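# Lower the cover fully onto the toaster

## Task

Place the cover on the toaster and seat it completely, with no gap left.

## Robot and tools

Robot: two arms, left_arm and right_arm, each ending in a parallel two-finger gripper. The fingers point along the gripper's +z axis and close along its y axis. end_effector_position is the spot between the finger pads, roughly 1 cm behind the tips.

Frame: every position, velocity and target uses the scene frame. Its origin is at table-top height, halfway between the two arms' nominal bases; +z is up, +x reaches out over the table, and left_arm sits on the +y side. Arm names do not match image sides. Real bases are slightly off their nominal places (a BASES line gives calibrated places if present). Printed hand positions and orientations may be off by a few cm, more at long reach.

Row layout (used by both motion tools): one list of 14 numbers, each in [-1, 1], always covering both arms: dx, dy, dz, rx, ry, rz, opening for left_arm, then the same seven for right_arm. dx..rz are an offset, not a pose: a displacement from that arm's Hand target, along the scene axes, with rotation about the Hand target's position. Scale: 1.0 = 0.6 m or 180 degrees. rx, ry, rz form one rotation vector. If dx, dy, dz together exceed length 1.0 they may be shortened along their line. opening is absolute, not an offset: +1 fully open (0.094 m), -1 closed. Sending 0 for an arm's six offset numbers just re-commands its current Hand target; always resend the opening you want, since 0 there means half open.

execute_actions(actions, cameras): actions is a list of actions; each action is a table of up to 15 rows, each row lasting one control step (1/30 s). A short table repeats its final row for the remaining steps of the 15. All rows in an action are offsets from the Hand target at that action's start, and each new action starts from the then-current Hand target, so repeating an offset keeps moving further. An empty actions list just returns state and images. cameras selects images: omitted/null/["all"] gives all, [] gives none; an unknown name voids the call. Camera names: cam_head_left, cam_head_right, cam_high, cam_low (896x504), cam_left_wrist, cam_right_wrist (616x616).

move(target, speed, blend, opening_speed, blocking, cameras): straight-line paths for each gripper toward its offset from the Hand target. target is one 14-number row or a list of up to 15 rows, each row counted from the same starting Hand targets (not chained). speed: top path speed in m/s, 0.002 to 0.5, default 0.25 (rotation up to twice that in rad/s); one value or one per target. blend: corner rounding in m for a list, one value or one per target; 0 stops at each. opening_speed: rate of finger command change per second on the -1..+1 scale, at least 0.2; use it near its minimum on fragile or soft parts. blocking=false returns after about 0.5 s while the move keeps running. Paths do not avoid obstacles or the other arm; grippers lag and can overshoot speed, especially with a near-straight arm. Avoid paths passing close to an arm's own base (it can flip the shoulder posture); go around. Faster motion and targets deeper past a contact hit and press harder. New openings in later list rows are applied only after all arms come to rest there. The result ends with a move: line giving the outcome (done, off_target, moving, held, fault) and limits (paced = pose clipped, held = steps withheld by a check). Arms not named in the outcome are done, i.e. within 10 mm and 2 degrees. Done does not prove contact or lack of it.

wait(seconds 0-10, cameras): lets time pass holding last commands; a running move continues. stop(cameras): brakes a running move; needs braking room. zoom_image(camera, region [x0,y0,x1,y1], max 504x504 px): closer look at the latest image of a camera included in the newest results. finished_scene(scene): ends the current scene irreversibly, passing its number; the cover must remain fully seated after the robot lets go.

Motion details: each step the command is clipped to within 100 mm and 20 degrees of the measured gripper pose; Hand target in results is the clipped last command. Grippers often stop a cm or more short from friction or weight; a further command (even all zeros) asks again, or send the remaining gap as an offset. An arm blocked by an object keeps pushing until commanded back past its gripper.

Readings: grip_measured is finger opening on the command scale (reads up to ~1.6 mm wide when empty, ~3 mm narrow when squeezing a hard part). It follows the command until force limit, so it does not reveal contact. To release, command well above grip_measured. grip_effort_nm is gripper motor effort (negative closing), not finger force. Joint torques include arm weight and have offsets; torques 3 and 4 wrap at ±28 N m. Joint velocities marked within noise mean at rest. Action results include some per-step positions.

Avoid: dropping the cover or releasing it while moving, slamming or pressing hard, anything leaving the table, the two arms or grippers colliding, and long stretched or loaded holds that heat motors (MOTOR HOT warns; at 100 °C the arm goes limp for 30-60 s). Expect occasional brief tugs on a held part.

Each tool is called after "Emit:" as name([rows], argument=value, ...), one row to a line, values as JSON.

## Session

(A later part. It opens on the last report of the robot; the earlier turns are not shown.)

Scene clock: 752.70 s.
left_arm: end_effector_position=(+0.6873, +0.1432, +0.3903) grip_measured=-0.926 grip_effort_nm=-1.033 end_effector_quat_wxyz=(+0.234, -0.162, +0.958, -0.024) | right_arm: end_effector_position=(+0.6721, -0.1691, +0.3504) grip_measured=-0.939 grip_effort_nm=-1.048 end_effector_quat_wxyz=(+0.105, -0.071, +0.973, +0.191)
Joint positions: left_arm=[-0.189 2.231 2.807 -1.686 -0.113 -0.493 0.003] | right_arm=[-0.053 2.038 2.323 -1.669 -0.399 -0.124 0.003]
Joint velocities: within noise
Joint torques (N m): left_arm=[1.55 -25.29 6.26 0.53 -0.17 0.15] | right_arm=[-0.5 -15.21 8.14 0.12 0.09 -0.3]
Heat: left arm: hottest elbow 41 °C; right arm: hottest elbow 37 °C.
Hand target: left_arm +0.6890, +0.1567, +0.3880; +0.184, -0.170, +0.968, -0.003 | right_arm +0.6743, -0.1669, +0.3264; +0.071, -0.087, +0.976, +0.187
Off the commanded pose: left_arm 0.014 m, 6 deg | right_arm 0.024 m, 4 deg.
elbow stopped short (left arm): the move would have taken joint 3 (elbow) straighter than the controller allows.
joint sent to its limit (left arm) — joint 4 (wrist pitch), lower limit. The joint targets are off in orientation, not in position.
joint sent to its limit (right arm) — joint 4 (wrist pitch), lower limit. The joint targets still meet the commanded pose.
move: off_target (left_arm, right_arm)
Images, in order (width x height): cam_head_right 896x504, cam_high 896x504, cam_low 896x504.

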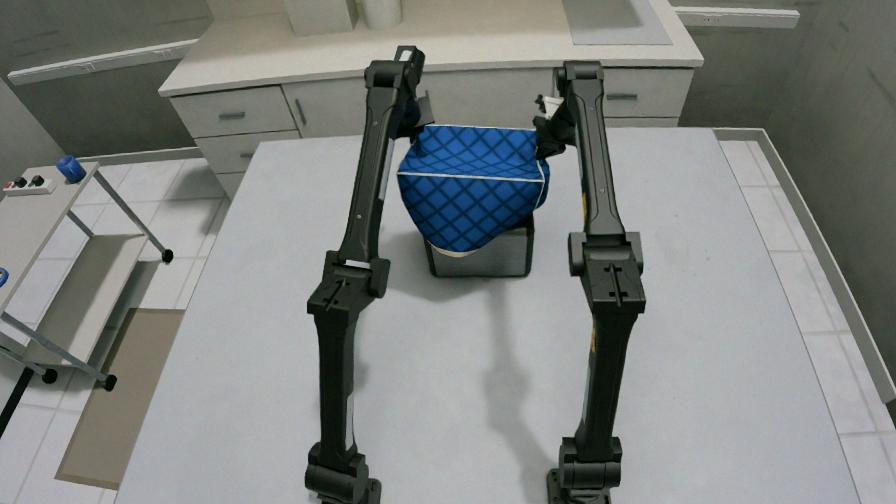

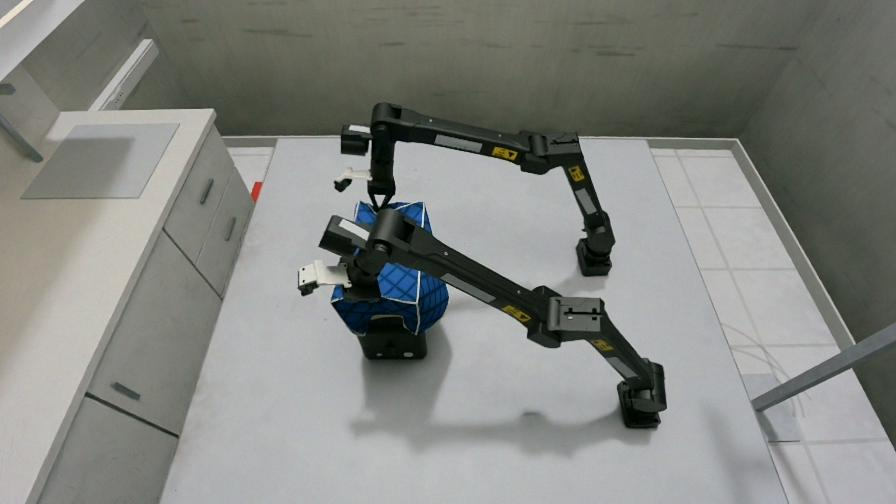

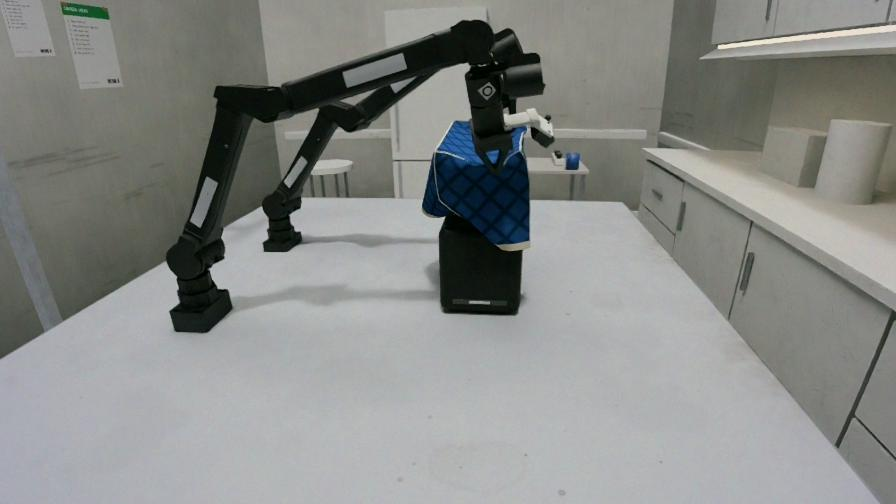

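Emit:
move([
  [0,-0.05,0.07,0,0,0,-0.95,0,-0.03,0.15,0,0,0,-0.95],
  [0,-0.065,0.07,0,0,0,-0.95,0,-0.045,0.15,0,0,0,-0.95],
  [0,-0.065,0.04,0,0,0,-0.95,0,-0.045,0.03,0,0,0,-0.95],
], speed=0.1, cameras=["cam_head_right","cam_high","cam_low"])

Emit:
zoom_image(camera="cam_high", region=[300, 220, 460, 360])

Emit:
zoom_image(camera="cam_low", region=[360, 60, 600, 330])

Scene clock: 763.87 s.
left_arm: end_effector_position=(+0.6847, +0.1224, +0.4184) grip_measured=-0.926 grip_effort_nm=-1.028 end_effector_quat_wxyz=(+0.267, -0.157, +0.950, -0.032) | right_arm: end_effector_position=(+0.6707, -0.1868, +0.3694) grip_measured=-0.939 grip_effort_nm=-1.038 end_effector_quat_wxyz=(+0.126, -0.072, +0.971, +0.189)
Joint positions: left_arm=[-0.223 2.237 2.881 -1.686 -0.134 -0.51 0.003] | right_arm=[-0.081 2.017 2.336 -1.669 -0.406 -0.147 0.003]
Joint velocities: within noise
Joint torques (N m): left_arm=[-0.5 -23.06 7.64 0.72 -0.3 -0.08] | right_arm=[-1.67 -15.27 7.94 0.14 0 -0.32]
Heat: left arm: hottest elbow 40 °C; right arm: hottest elbow 37 °C.
Hand target: left_arm +0.6890, +0.1176, +0.4119; +0.184, -0.170, +0.968, -0.003 | right_arm +0.6743, -0.1940, +0.3445; +0.071, -0.087, +0.976, +0.187
Off the commanded pose: left_arm 0.009 m, 10 deg | right_arm 0.026 m, 7 deg.
elbow stopped short (left arm): the move would have taken joint 3 (elbow) straighter than the controller allows.
joint sent to its limit (left arm) — joint 4 (wrist pitch), lower limit. The joint targets are off in orientation, not in position.
joint sent to its limit (right arm) — joint 4 (wrist pitch), lower limit. The joint targets are off in orientation, not in position.
move: off_target (left_arm, right_arm)
Images, in order (width x height): cam_head_right 896x504, cam_high 896x504, cam_low 896x504.

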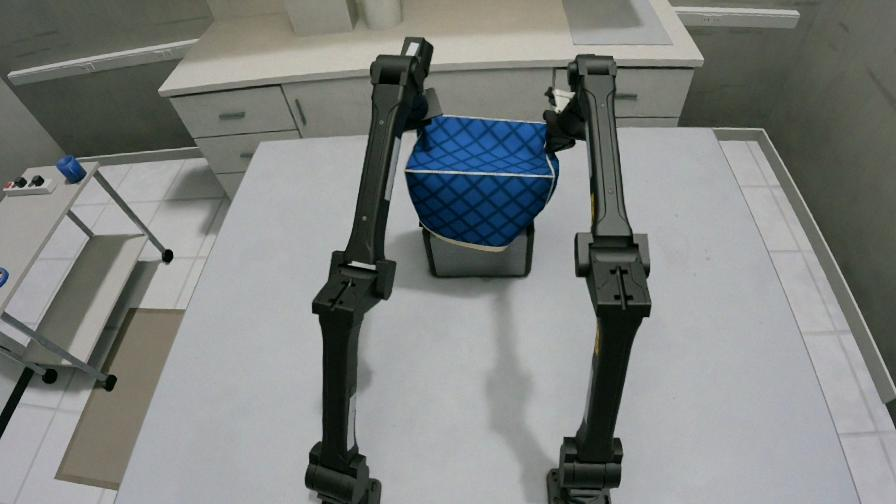

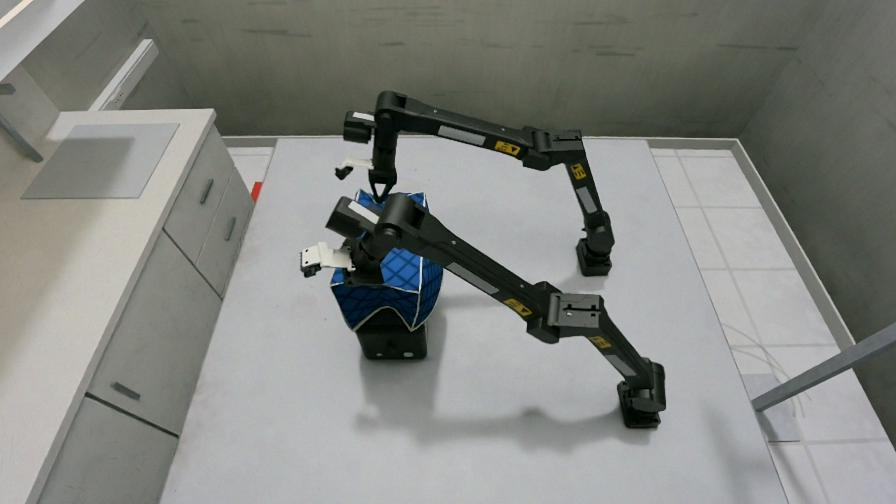

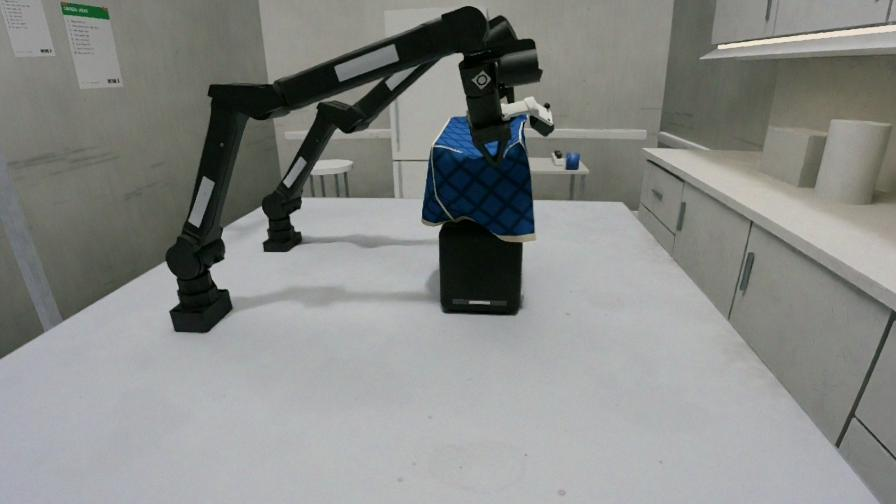

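Scaled by 3.150.

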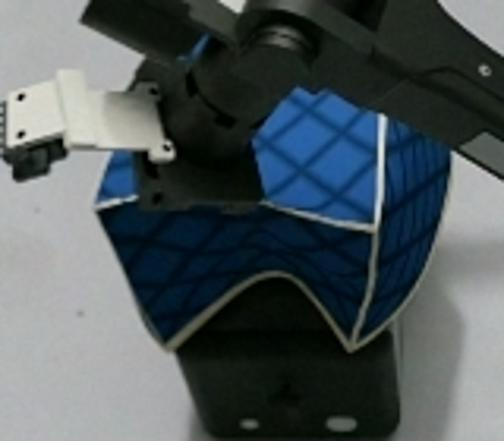

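Scaled by 1.867.

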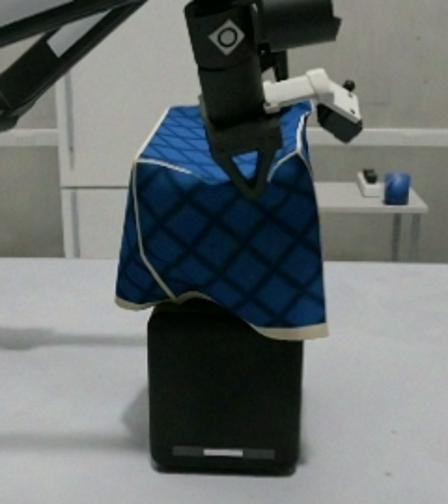

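Emit:
move([
  [0,-0.02,0.03,0,0,0,-0.95,0,-0.02,0.13,0,0,0,-0.95],
  [0,-0.07,0.03,0,0,0,-0.95,0,-0.07,0.13,0,0,0,-0.95],
  [0,-0.07,0.03,0,0,0,-0.95,0,-0.07,-0.08,0,0,0,-0.95],
], speed=0.12, cameras=["cam_head_right","cam_high","cam_low"])

Emit:
zoom_image(camera="cam_high", region=[300, 220, 460, 360])

Emit:
zoom_image(camera="cam_low", region=[360, 60, 600, 330])

Scene clock: 770.87 s.
left_arm: end_effector_position=(+0.6795, +0.0713, +0.4127) grip_measured=-0.926 grip_effort_nm=-1.038 end_effector_quat_wxyz=(+0.270, -0.146, +0.951, -0.042) | right_arm: end_effector_position=(+0.6736, -0.2325, +0.3195) grip_measured=-0.939 grip_effort_nm=-1.033 end_effector_quat_wxyz=(+0.095, -0.073, +0.974, +0.192)
Joint positions: left_arm=[-0.295 2.248 2.881 -1.67 -0.15 -0.553 0.003] | right_arm=[-0.152 2.063 2.284 -1.669 -0.415 -0.238 0.003]
Joint velocities: within noise
Joint torques (N m): left_arm=[0.26 -23.88 9.99 1.48 -0.47 -0.06] | right_arm=[-1.03 -16.09 8.27 0.05 0.34 -0.37]
Heat: left arm: hottest elbow 40 °C; right arm: hottest elbow 37 °C.
Hand target: left_arm +0.6890, +0.0757, +0.4298; +0.184, -0.170, +0.968, -0.003 | right_arm +0.6744, -0.2359, +0.2963; +0.071, -0.088, +0.976, +0.187
Off the commanded pose: left_arm 0.020 m, 11 deg | right_arm 0.023 m, 3 deg.
elbow stopped short (left arm): the move would have taken joint 3 (elbow) straighter than the controller allows.
joint sent to its limit (right arm) — joint 4 (wrist pitch), lower limit. The joint targets still meet the commanded pose.
move: off_target (left_arm, right_arm)
Images, in order (width x height): cam_head_right 896x504, cam_high 896x504, cam_low 896x504.

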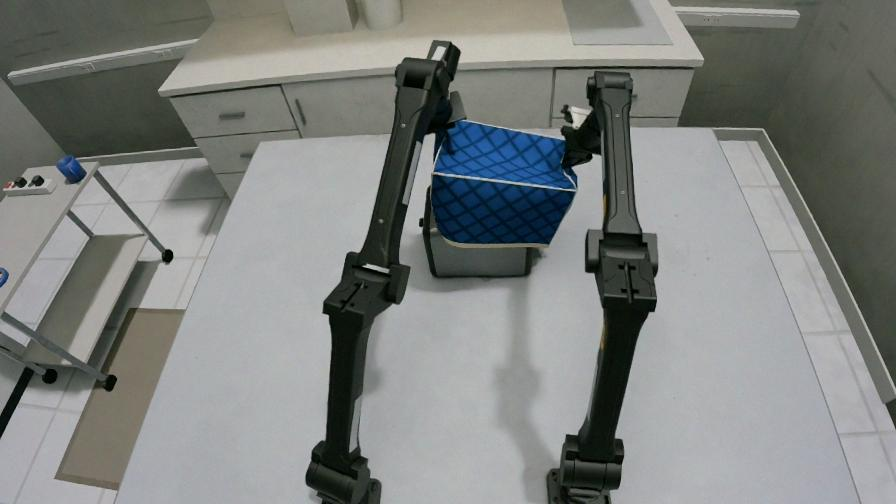

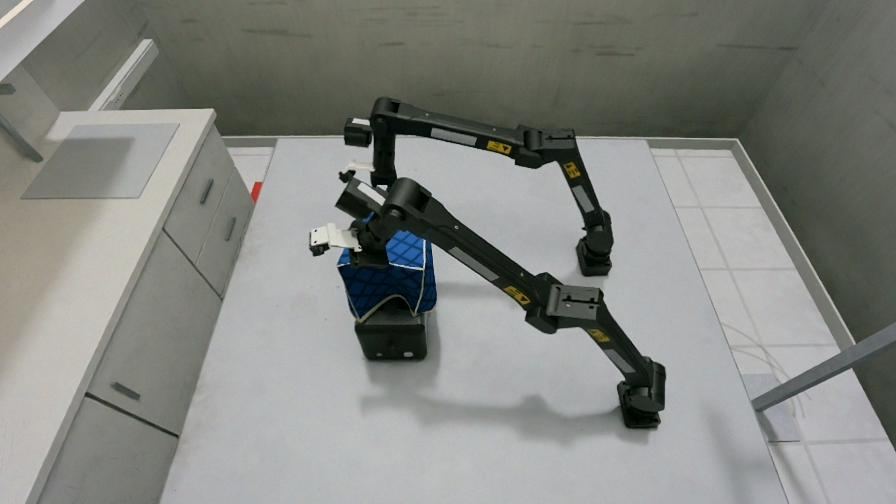

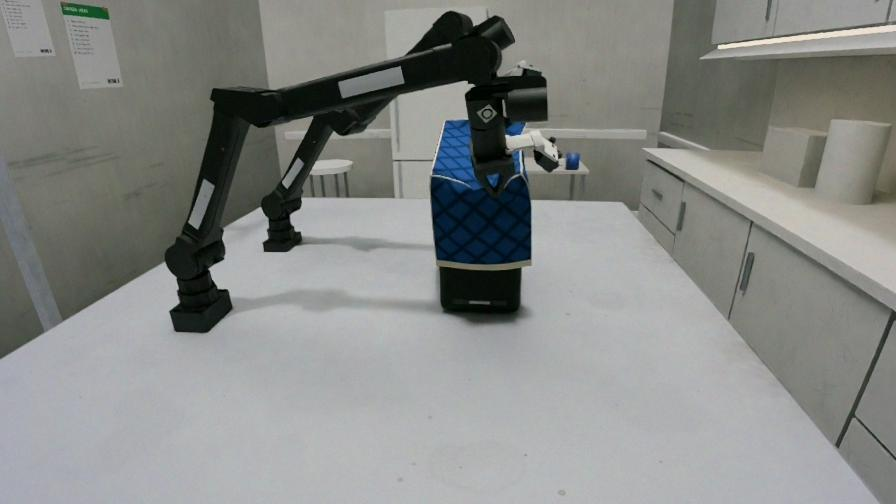

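Scaled by 3.150.

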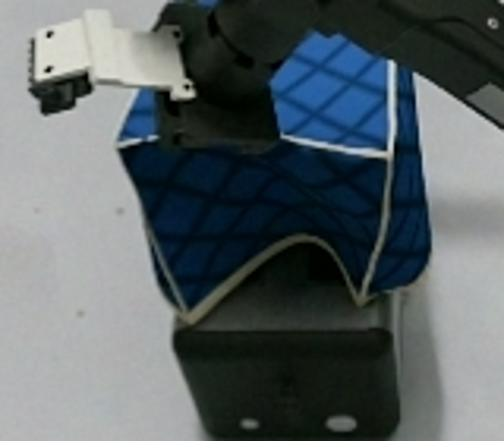

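Scaled by 1.867.

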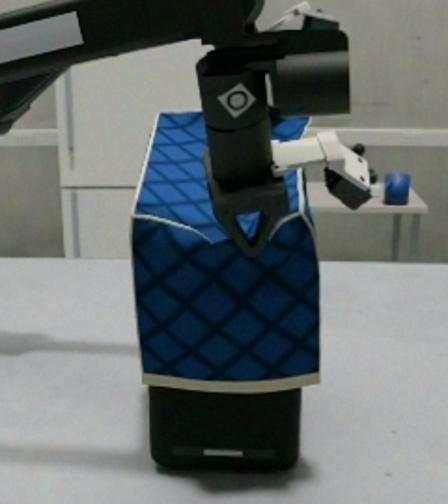

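Emit:
move([
  [0,0.1,0.02,0,0,0,-0.95,0,0.1,0.03,0,0,0,-0.95],
  [0,0.12,0.0,0,0,0,-0.95,0,0.11,0.02,0,0,0,-0.95],
], speed=0.1, cameras=["cam_head_right","cam_high","cam_low"])

Emit:
zoom_image(camera="cam_high", region=[300, 220, 460, 360])

Emit:
zoom_image(camera="cam_low", region=[360, 60, 600, 330])

Scene clock: 780.50 s.
left_arm: end_effector_position=(+0.6877, +0.1210, +0.4100) grip_measured=-0.926 grip_effort_nm=-1.023 end_effector_quat_wxyz=(+0.259, -0.149, +0.954, -0.038) | right_arm: end_effector_position=(+0.6720, -0.1770, +0.3185) grip_measured=-0.939 grip_effort_nm=-1.033 end_effector_quat_wxyz=(+0.079, -0.077, +0.975, +0.191)
Joint positions: left_arm=[-0.218 2.248 2.881 -1.686 -0.111 -0.494 0.003] | right_arm=[-0.065 2.063 2.284 -1.669 -0.399 -0.16 0.003]
Joint velocities: within noise
Joint torques (N m): left_arm=[2.14 -25.99 8.14 0.61 -0.42 0.14] | right_arm=[0.09 -16.79 9.32 0.36 0.15 -0.08]
Heat: left arm: hottest elbow 41 °C; right arm: hottest elbow 37 °C.
Hand target: left_arm +0.6890, +0.1476, +0.4298; +0.184, -0.170, +0.968, -0.003 | right_arm +0.6743, -0.1701, +0.3083; +0.071, -0.087, +0.976, +0.187
Off the commanded pose: left_arm 0.033 m, 10 deg | right_arm 0.013 m, 2 deg.
elbow stopped short (left arm): the move would have taken joint 3 (elbow) straighter than the controller allows.
joint sent to its limit (left arm) — joint 4 (wrist pitch), lower limit. The joint targets are off in orientation, not in position.
move: off_target (left_arm, right_arm)
Images, in order (width x height): cam_head_right 896x504, cam_high 896x504, cam_low 896x504.

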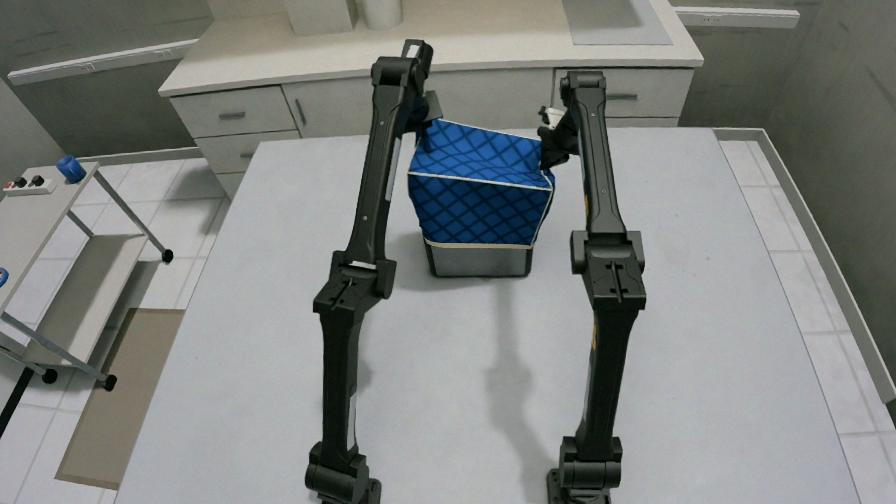

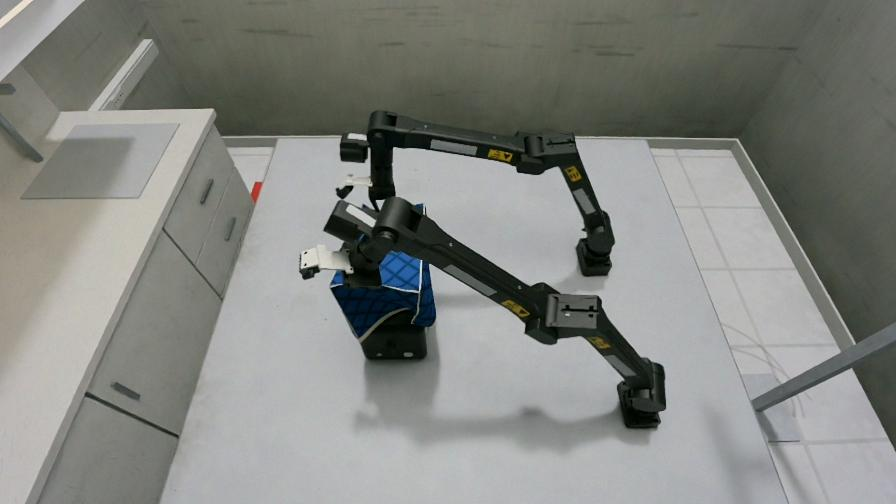

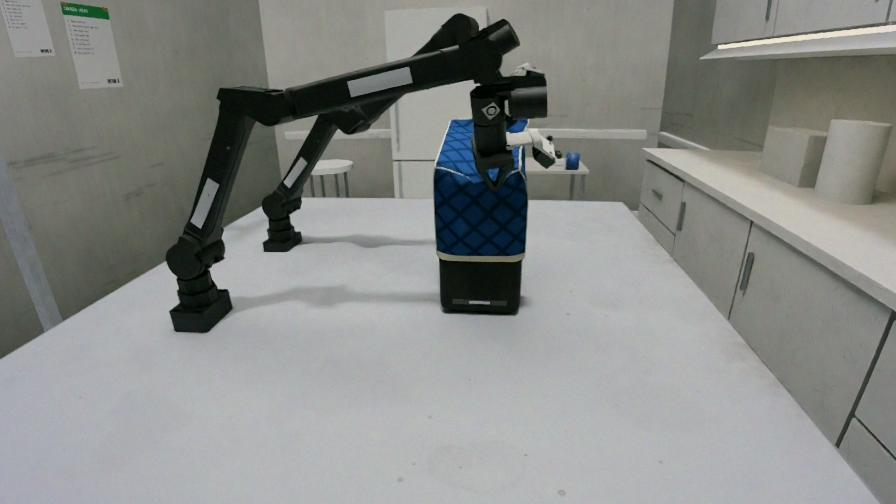

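Scaled by 3.150.

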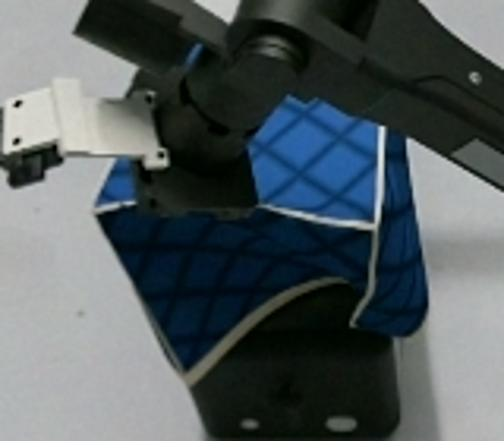

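Scaled by 1.867.

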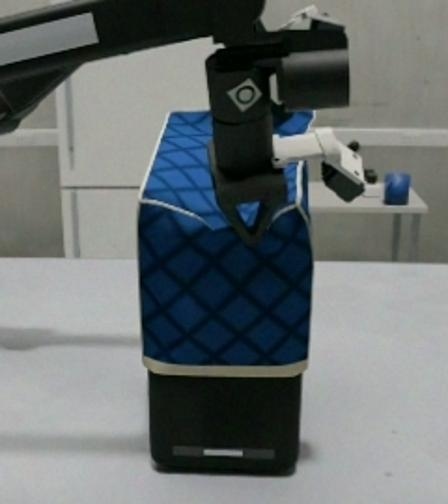

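Emit:
move([
  [0,0.03,0.0,0,0,0,-0.95,0,0.03,0.02,0,0,0,-0.95],
  [0,0.06,-0.03,0,0,0,-0.95,0,0.04,0.0,0,0,0,-0.95],
], speed=0.1, cameras=["cam_head_right","cam_high","cam_low"])

Emit:
zoom_image(camera="cam_high", region=[300, 220, 460, 360])

Emit:
zoom_image(camera="cam_low", region=[360, 60, 600, 330])

Scene clock: 788.63 s.
left_arm: end_effector_position=(+0.6927, +0.1496, +0.3838) grip_measured=-0.926 grip_effort_nm=-1.033 end_effector_quat_wxyz=(+0.229, -0.149, +0.961, -0.030) | right_arm: end_effector_position=(+0.6741, -0.1554, +0.3185) grip_measured=-0.939 grip_effort_nm=-1.043 end_effector_quat_wxyz=(+0.080, -0.076, +0.976, +0.190)
Joint positions: left_arm=[-0.173 2.248 2.821 -1.686 -0.087 -0.456 0.003] | right_arm=[-0.03 2.063 2.284 -1.651 -0.391 -0.121 0.003]
Joint velocities: within noise
Joint torques (N m): left_arm=[3.14 -28.16 7.16 0.47 -0.62 0.16] | right_arm=[0.32 -17.08 8.66 0.38 0.03 -0.04]
Heat: left arm: hottest elbow 40 °C; right arm: hottest elbow 37 °C.
Hand target: left_arm +0.6890, +0.1836, +0.4118; +0.184, -0.170, +0.968, -0.003 | right_arm +0.6744, -0.1460, +0.3083; +0.071, -0.087, +0.976, +0.187
Off the commanded pose: left_arm 0.044 m, 6 deg | right_arm 0.014 m, 2 deg.
joint sent to its limit (left arm) — joint 4 (wrist pitch), lower limit. The joint targets are off in orientation, not in position.
move: off_target (left_arm, right_arm)
Images, in order (width x height): cam_head_right 896x504, cam_high 896x504, cam_low 896x504.

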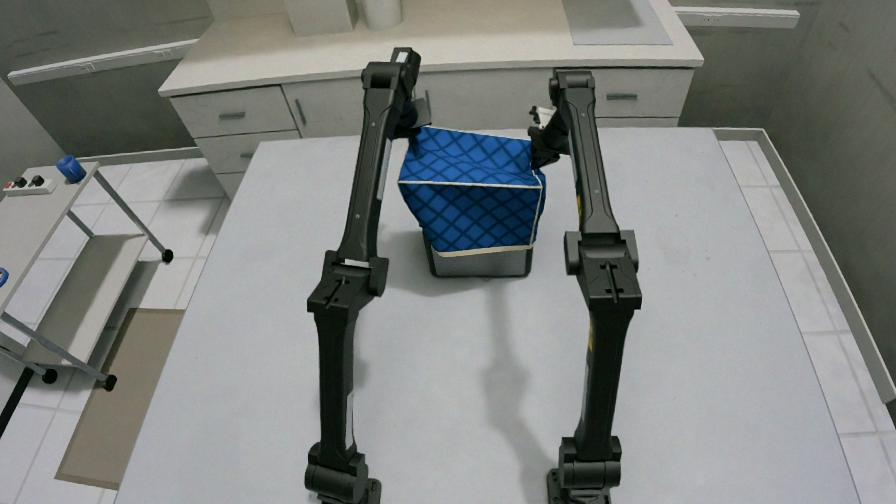

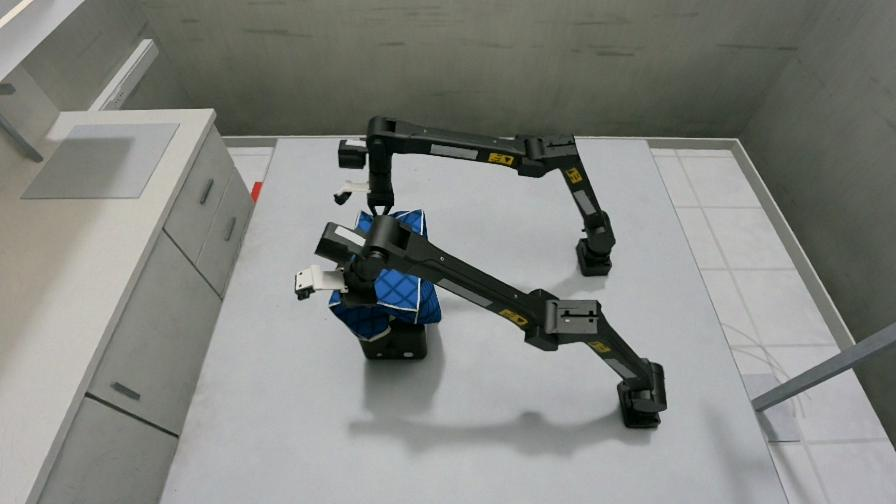

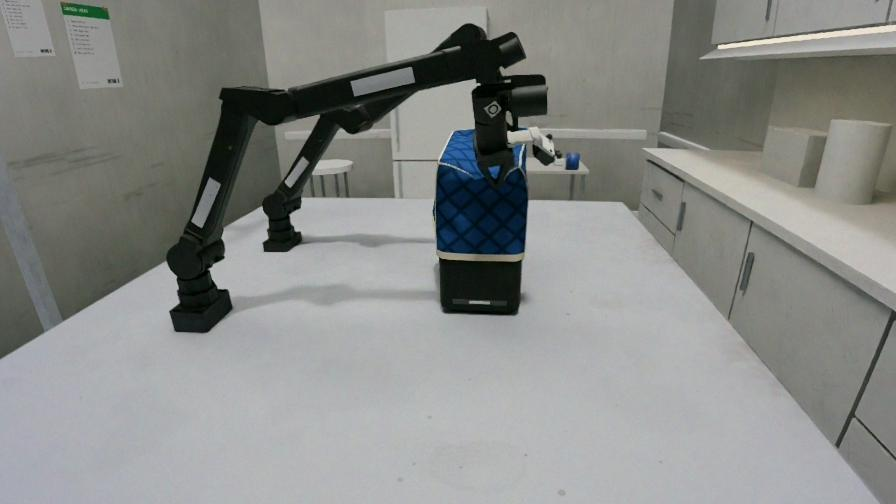

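Scaled by 3.150.

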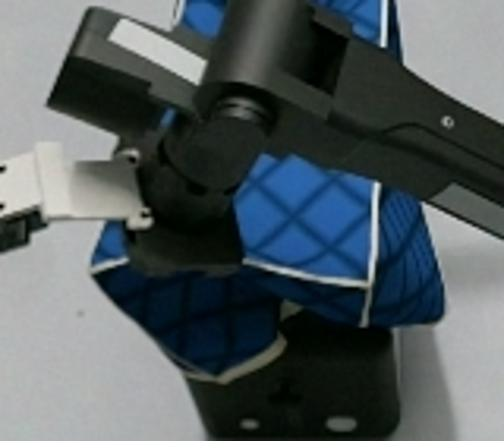

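Scaled by 1.867.

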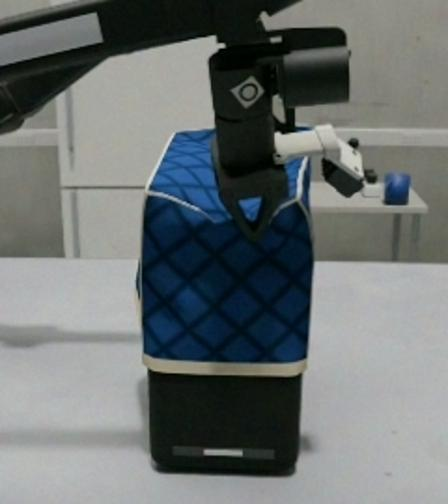

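Emit:
move([
  [0,-0.01,0.1,0,0,0,-0.95,0,0.01,0.13,0,0,0,-0.95],
  [0,0.01,0.1,0,0,0,-0.95,0,0.01,0.13,0,0,0,-0.95],
], speed=0.1, cameras=["cam_head_right","cam_high","cam_low"])

Emit:
zoom_image(camera="cam_high", region=[300, 220, 460, 360])

Emit:
zoom_image(camera="cam_low", region=[360, 60, 600, 330])

Scene clock: 797.13 s.
left_arm: end_effector_position=(+0.6936, +0.1561, +0.4060) grip_measured=-0.926 grip_effort_nm=-1.018 end_effector_quat_wxyz=(+0.253, -0.145, +0.956, -0.034) | right_arm: end_effector_position=(+0.6745, -0.1514, +0.3515) grip_measured=-0.939 grip_effort_nm=-1.033 end_effector_quat_wxyz=(+0.102, -0.058, +0.975, +0.190)
Joint positions: left_arm=[-0.165 2.247 2.872 -1.686 -0.087 -0.438 0.003] | right_arm=[-0.024 2.047 2.341 -1.668 -0.39 -0.067 0.003]
Joint velocities: within noise
Joint torques (N m): left_arm=[3.02 -29.27 10.62 1.09 -0.53 0.16] | right_arm=[0.44 -19.08 13.76 0.1 -0.23 0]
Heat: left arm: hottest elbow 40 °C; right arm: hottest elbow 37 °C.
Hand target: left_arm +0.6890, +0.1897, +0.4719; +0.184, -0.170, +0.968, -0.003 | right_arm +0.6744, -0.1401, +0.3862; +0.071, -0.087, +0.976, +0.187
Off the commanded pose: left_arm 0.074 m, 9 deg | right_arm 0.037 m, 5 deg.
elbow stopped short (left arm): the move would have taken joint 3 (elbow) straighter than the controller allows.
joint sent to its limit (right arm) — joint 4 (wrist pitch), lower limit. The joint targets are off in orientation, not in position.
move: off_target (left_arm, right_arm)
Images, in order (width x height): cam_head_right 896x504, cam_high 896x504, cam_low 896x504.

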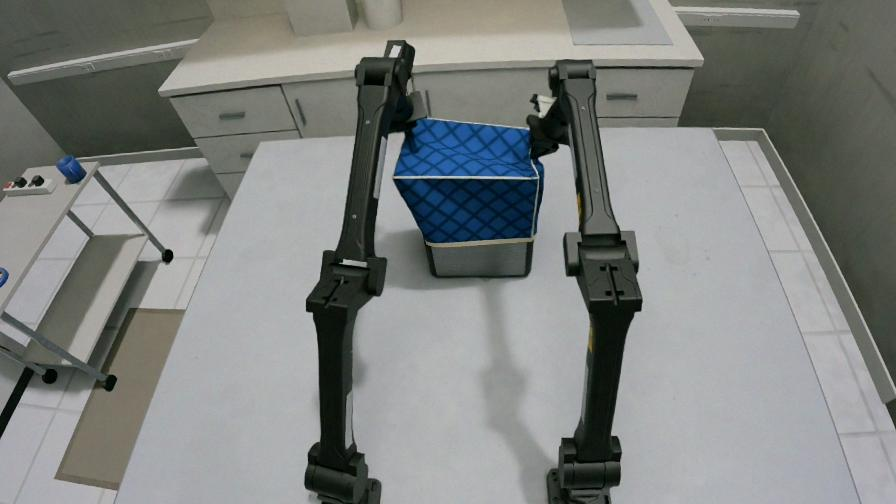

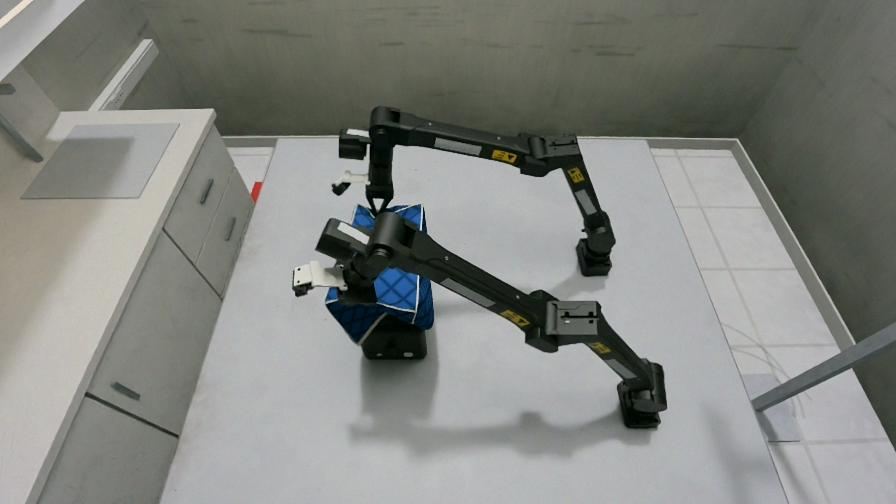

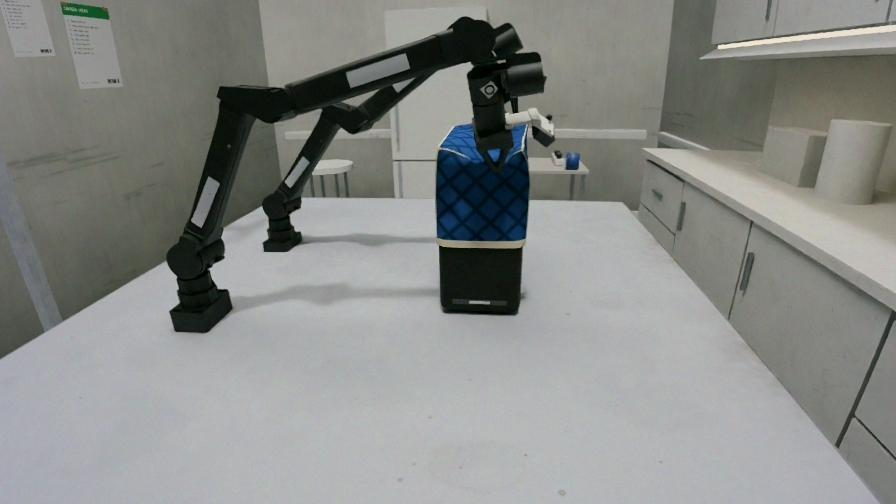

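Scaled by 3.150.

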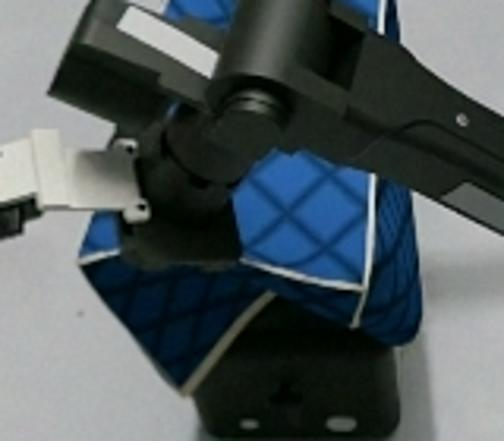

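Scaled by 1.867.

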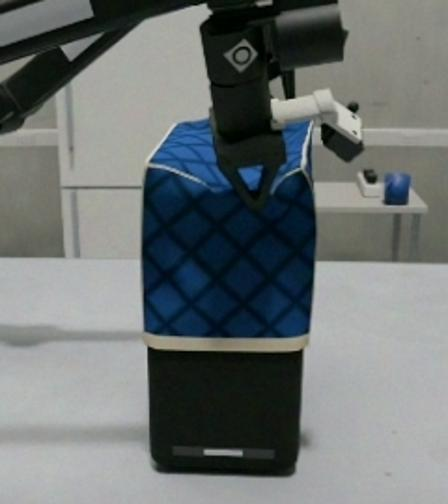

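Emit:
move([
  [0,0.0,0.03,0,0,0,-0.95,0,0.01,0,0,0,0,-0.95],
  [0,0.0,0.12,0,0,0,-0.95,0,0.03,0,0,0,0,-0.95],
], speed=0.1, cameras=["cam_head_right","cam_high","cam_low"])

Emit:
zoom_image(camera="cam_high", region=[300, 220, 460, 360])

Emit:
zoom_image(camera="cam_low", region=[360, 60, 600, 330])

Scene clock: 808.57 s.
left_arm: end_effector_position=(+0.6965, +0.1548, +0.4263) grip_measured=-0.926 grip_effort_nm=-1.033 end_effector_quat_wxyz=(+0.281, -0.143, +0.948, -0.045) | right_arm: end_effector_position=(+0.6754, -0.1481, +0.3564) grip_measured=-0.939 grip_effort_nm=-1.033 end_effector_quat_wxyz=(+0.105, -0.050, +0.975, +0.187)
Joint positions: left_arm=[-0.165 2.226 2.872 -1.644 -0.082 -0.434 0.003] | right_arm=[-0.017 2.047 2.355 -1.669 -0.381 -0.042 0.003]
Joint velocities: within noise
Joint torques (N m): left_arm=[1.85 -31.62 10.59 2.35 -0.8 0.13] | right_arm=[2.02 -18.49 13.5 0.16 -0.38 0.01]
Heat: left arm: hottest elbow 40 °C; right arm: hottest elbow 37 °C.
Hand target: left_arm +0.6903, +0.1832, +0.5217; +0.184, -0.170, +0.968, -0.003 | right_arm +0.6744, -0.1219, +0.3862; +0.071, -0.088, +0.976, +0.187
Off the commanded pose: left_arm 0.123 m, 13 deg; position clipped | right_arm 0.040 m, 6 deg.
elbow stopped short (left arm): the move would have taken joint 3 (elbow) straighter than the controller allows.
joint sent to its limit (right arm) — joint 4 (wrist pitch), lower limit. The joint targets are off in orientation, not in position.
move: off_target (left_arm, right_arm); limits=paced
Images, in order (width x height): cam_head_right 896x504, cam_high 896x504, cam_low 896x504.

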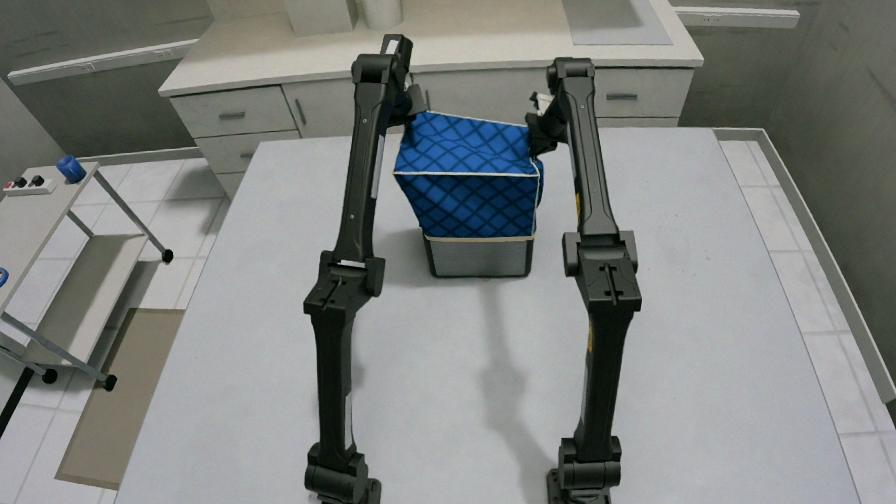

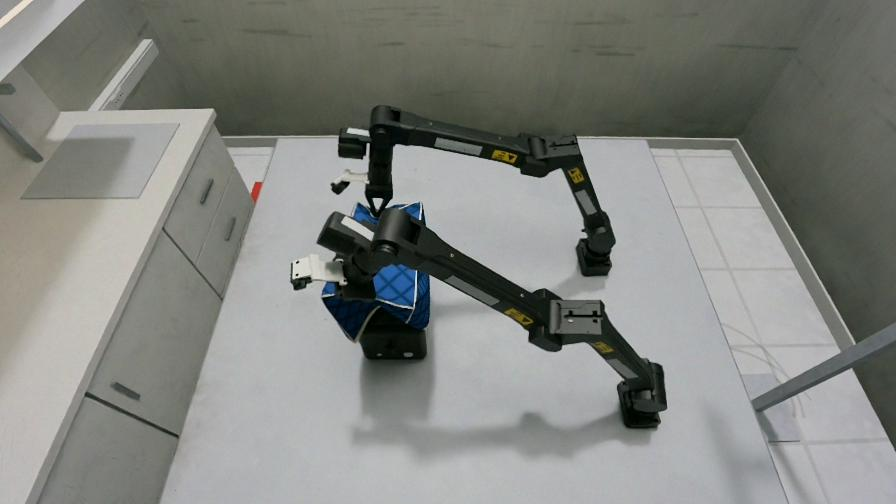

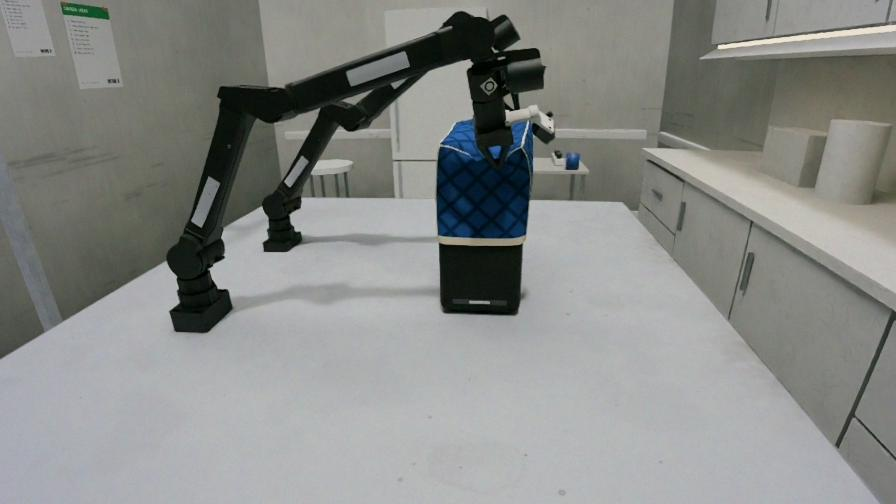

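Scaled by 3.150.

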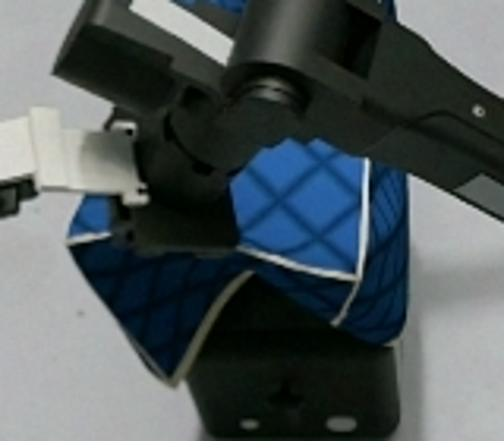

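Scaled by 1.867.

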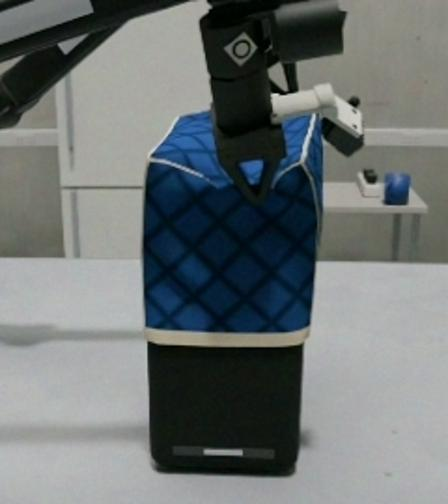

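Emit:
move([
  [0,-0.02,-0.12,0,0,0,-0.95,0,-0.03,-0.03,0,0,0,-0.95],
  [0,-0.02,-0.12,0,0,0,-0.3,0,-0.03,-0.03,0,0,0,-0.95],
  [0,-0.02,-0.12,0,0,0,0.7,0,-0.03,-0.03,0,0,0,-0.95],
], speed=0.1, opening_speed=0.6, cameras=["cam_head_right","cam_high","cam_low"])

Emit:
zoom_image(camera="cam_high", region=[300, 220, 460, 360])

Emit:
zoom_image(camera="cam_low", region=[360, 60, 600, 330])

Emit:
zoom_image(camera="cam_head_right", region=[340, 60, 640, 300])

Scene clock: 822.70 s.
left_arm: end_effector_position=(+0.6874, +0.1639, +0.4305) grip_measured=+0.697 grip_effort_nm=0.110 end_effector_quat_wxyz=(+0.274, -0.152, +0.949, -0.030) | right_arm: end_effector_position=(+0.6745, -0.1477, +0.3569) grip_measured=-0.939 grip_effort_nm=-1.033 end_effector_quat_wxyz=(+0.106, -0.063, +0.974, +0.188)
Joint positions: left_arm=[-0.161 2.222 2.887 -1.686 -0.109 -0.443 0.08] | right_arm=[-0.017 2.047 2.355 -1.673 -0.385 -0.07 0.003]
Joint velocities: within noise
Joint torques (N m): left_arm=[0.62 -24.23 9.46 0.98 -0.15 0.02] | right_arm=[-0.09 -18.02 10.86 0.23 -0.33 -0.11]
Heat: left arm: hottest elbow 41 °C; right arm: hottest elbow 38 °C.
Hand target: left_arm +0.6903, +0.1711, +0.4499; +0.184, -0.170, +0.968, -0.003 | right_arm +0.6743, -0.1401, +0.3683; +0.071, -0.087, +0.976, +0.187
Off the commanded pose: left_arm 0.021 m, 11 deg | right_arm 0.014 m, 5 deg.
elbow stopped short (left arm): the move would have taken joint 3 (elbow) straighter than the controller allows.
joint sent to its limit (right arm) — joint 4 (wrist pitch), lower limit. The joint targets are off in orientation, not in position.
move: off_target (left_arm, right_arm); target 2's new opening was sent with left_arm's hand 0.032 m and 10 deg from that target; target 3's new opening was sent with left_arm's hand 0.021 m and 11 deg from that target
Images, in order (width x height): cam_head_right 896x504, cam_high 896x504, cam_low 896x504.

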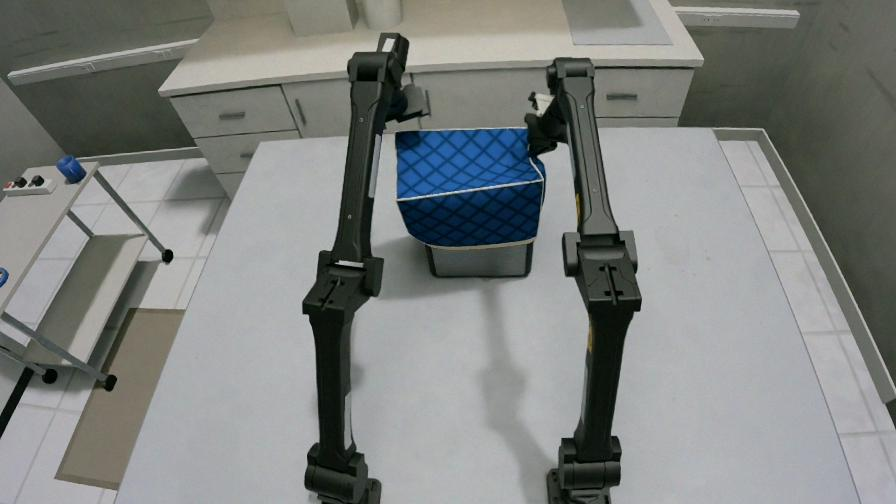

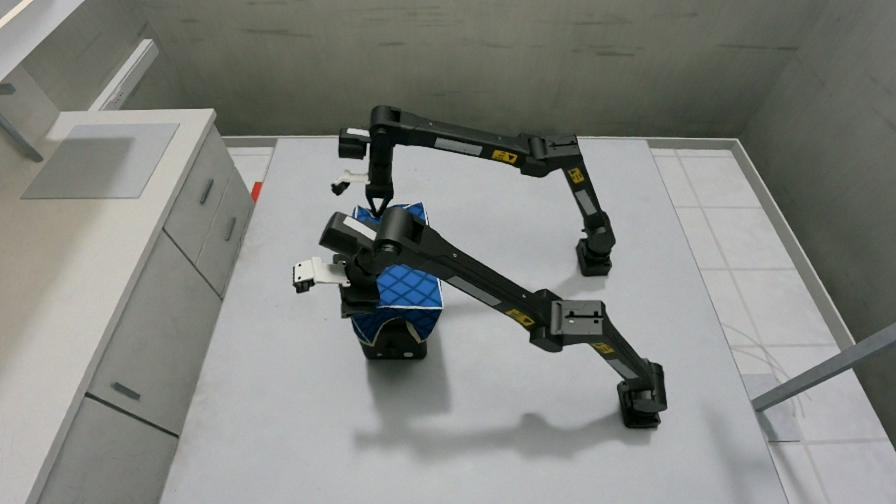

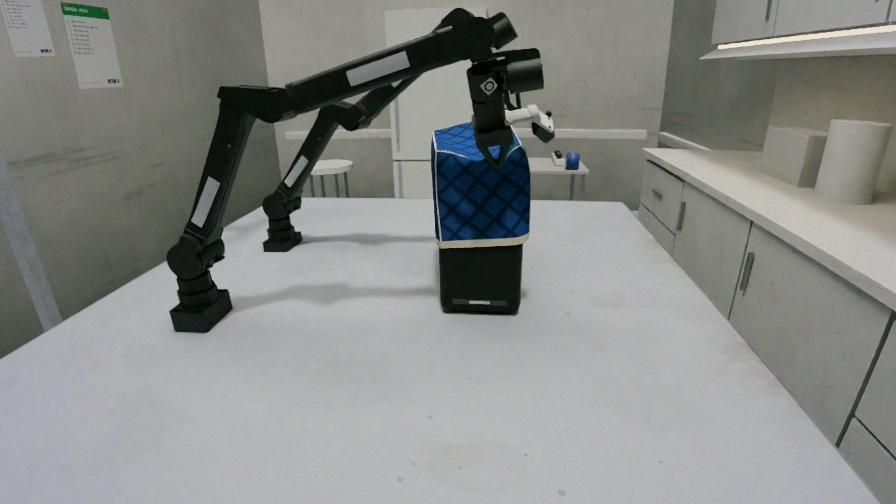

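Scaled by 3.150.

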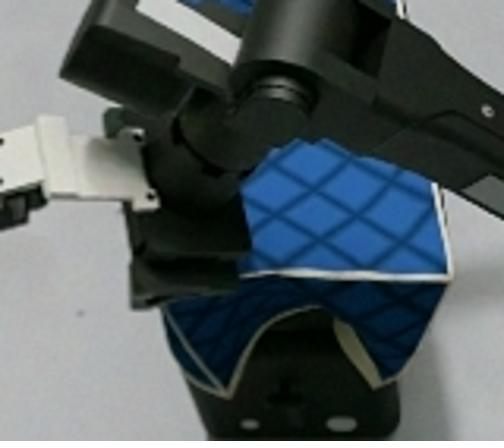

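Scaled by 1.867.

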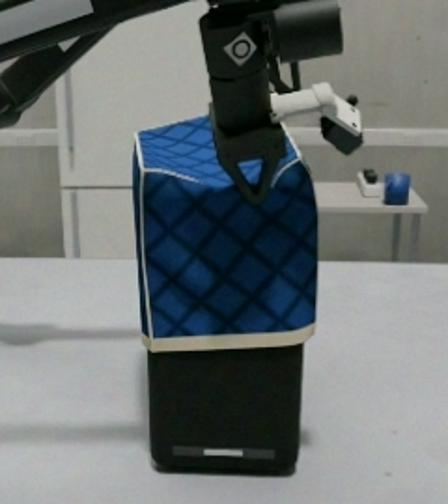

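Scaled by 1.680.

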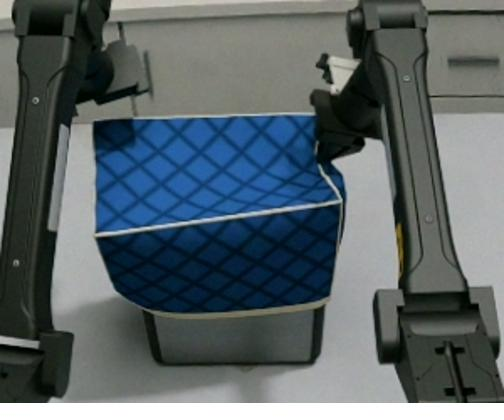

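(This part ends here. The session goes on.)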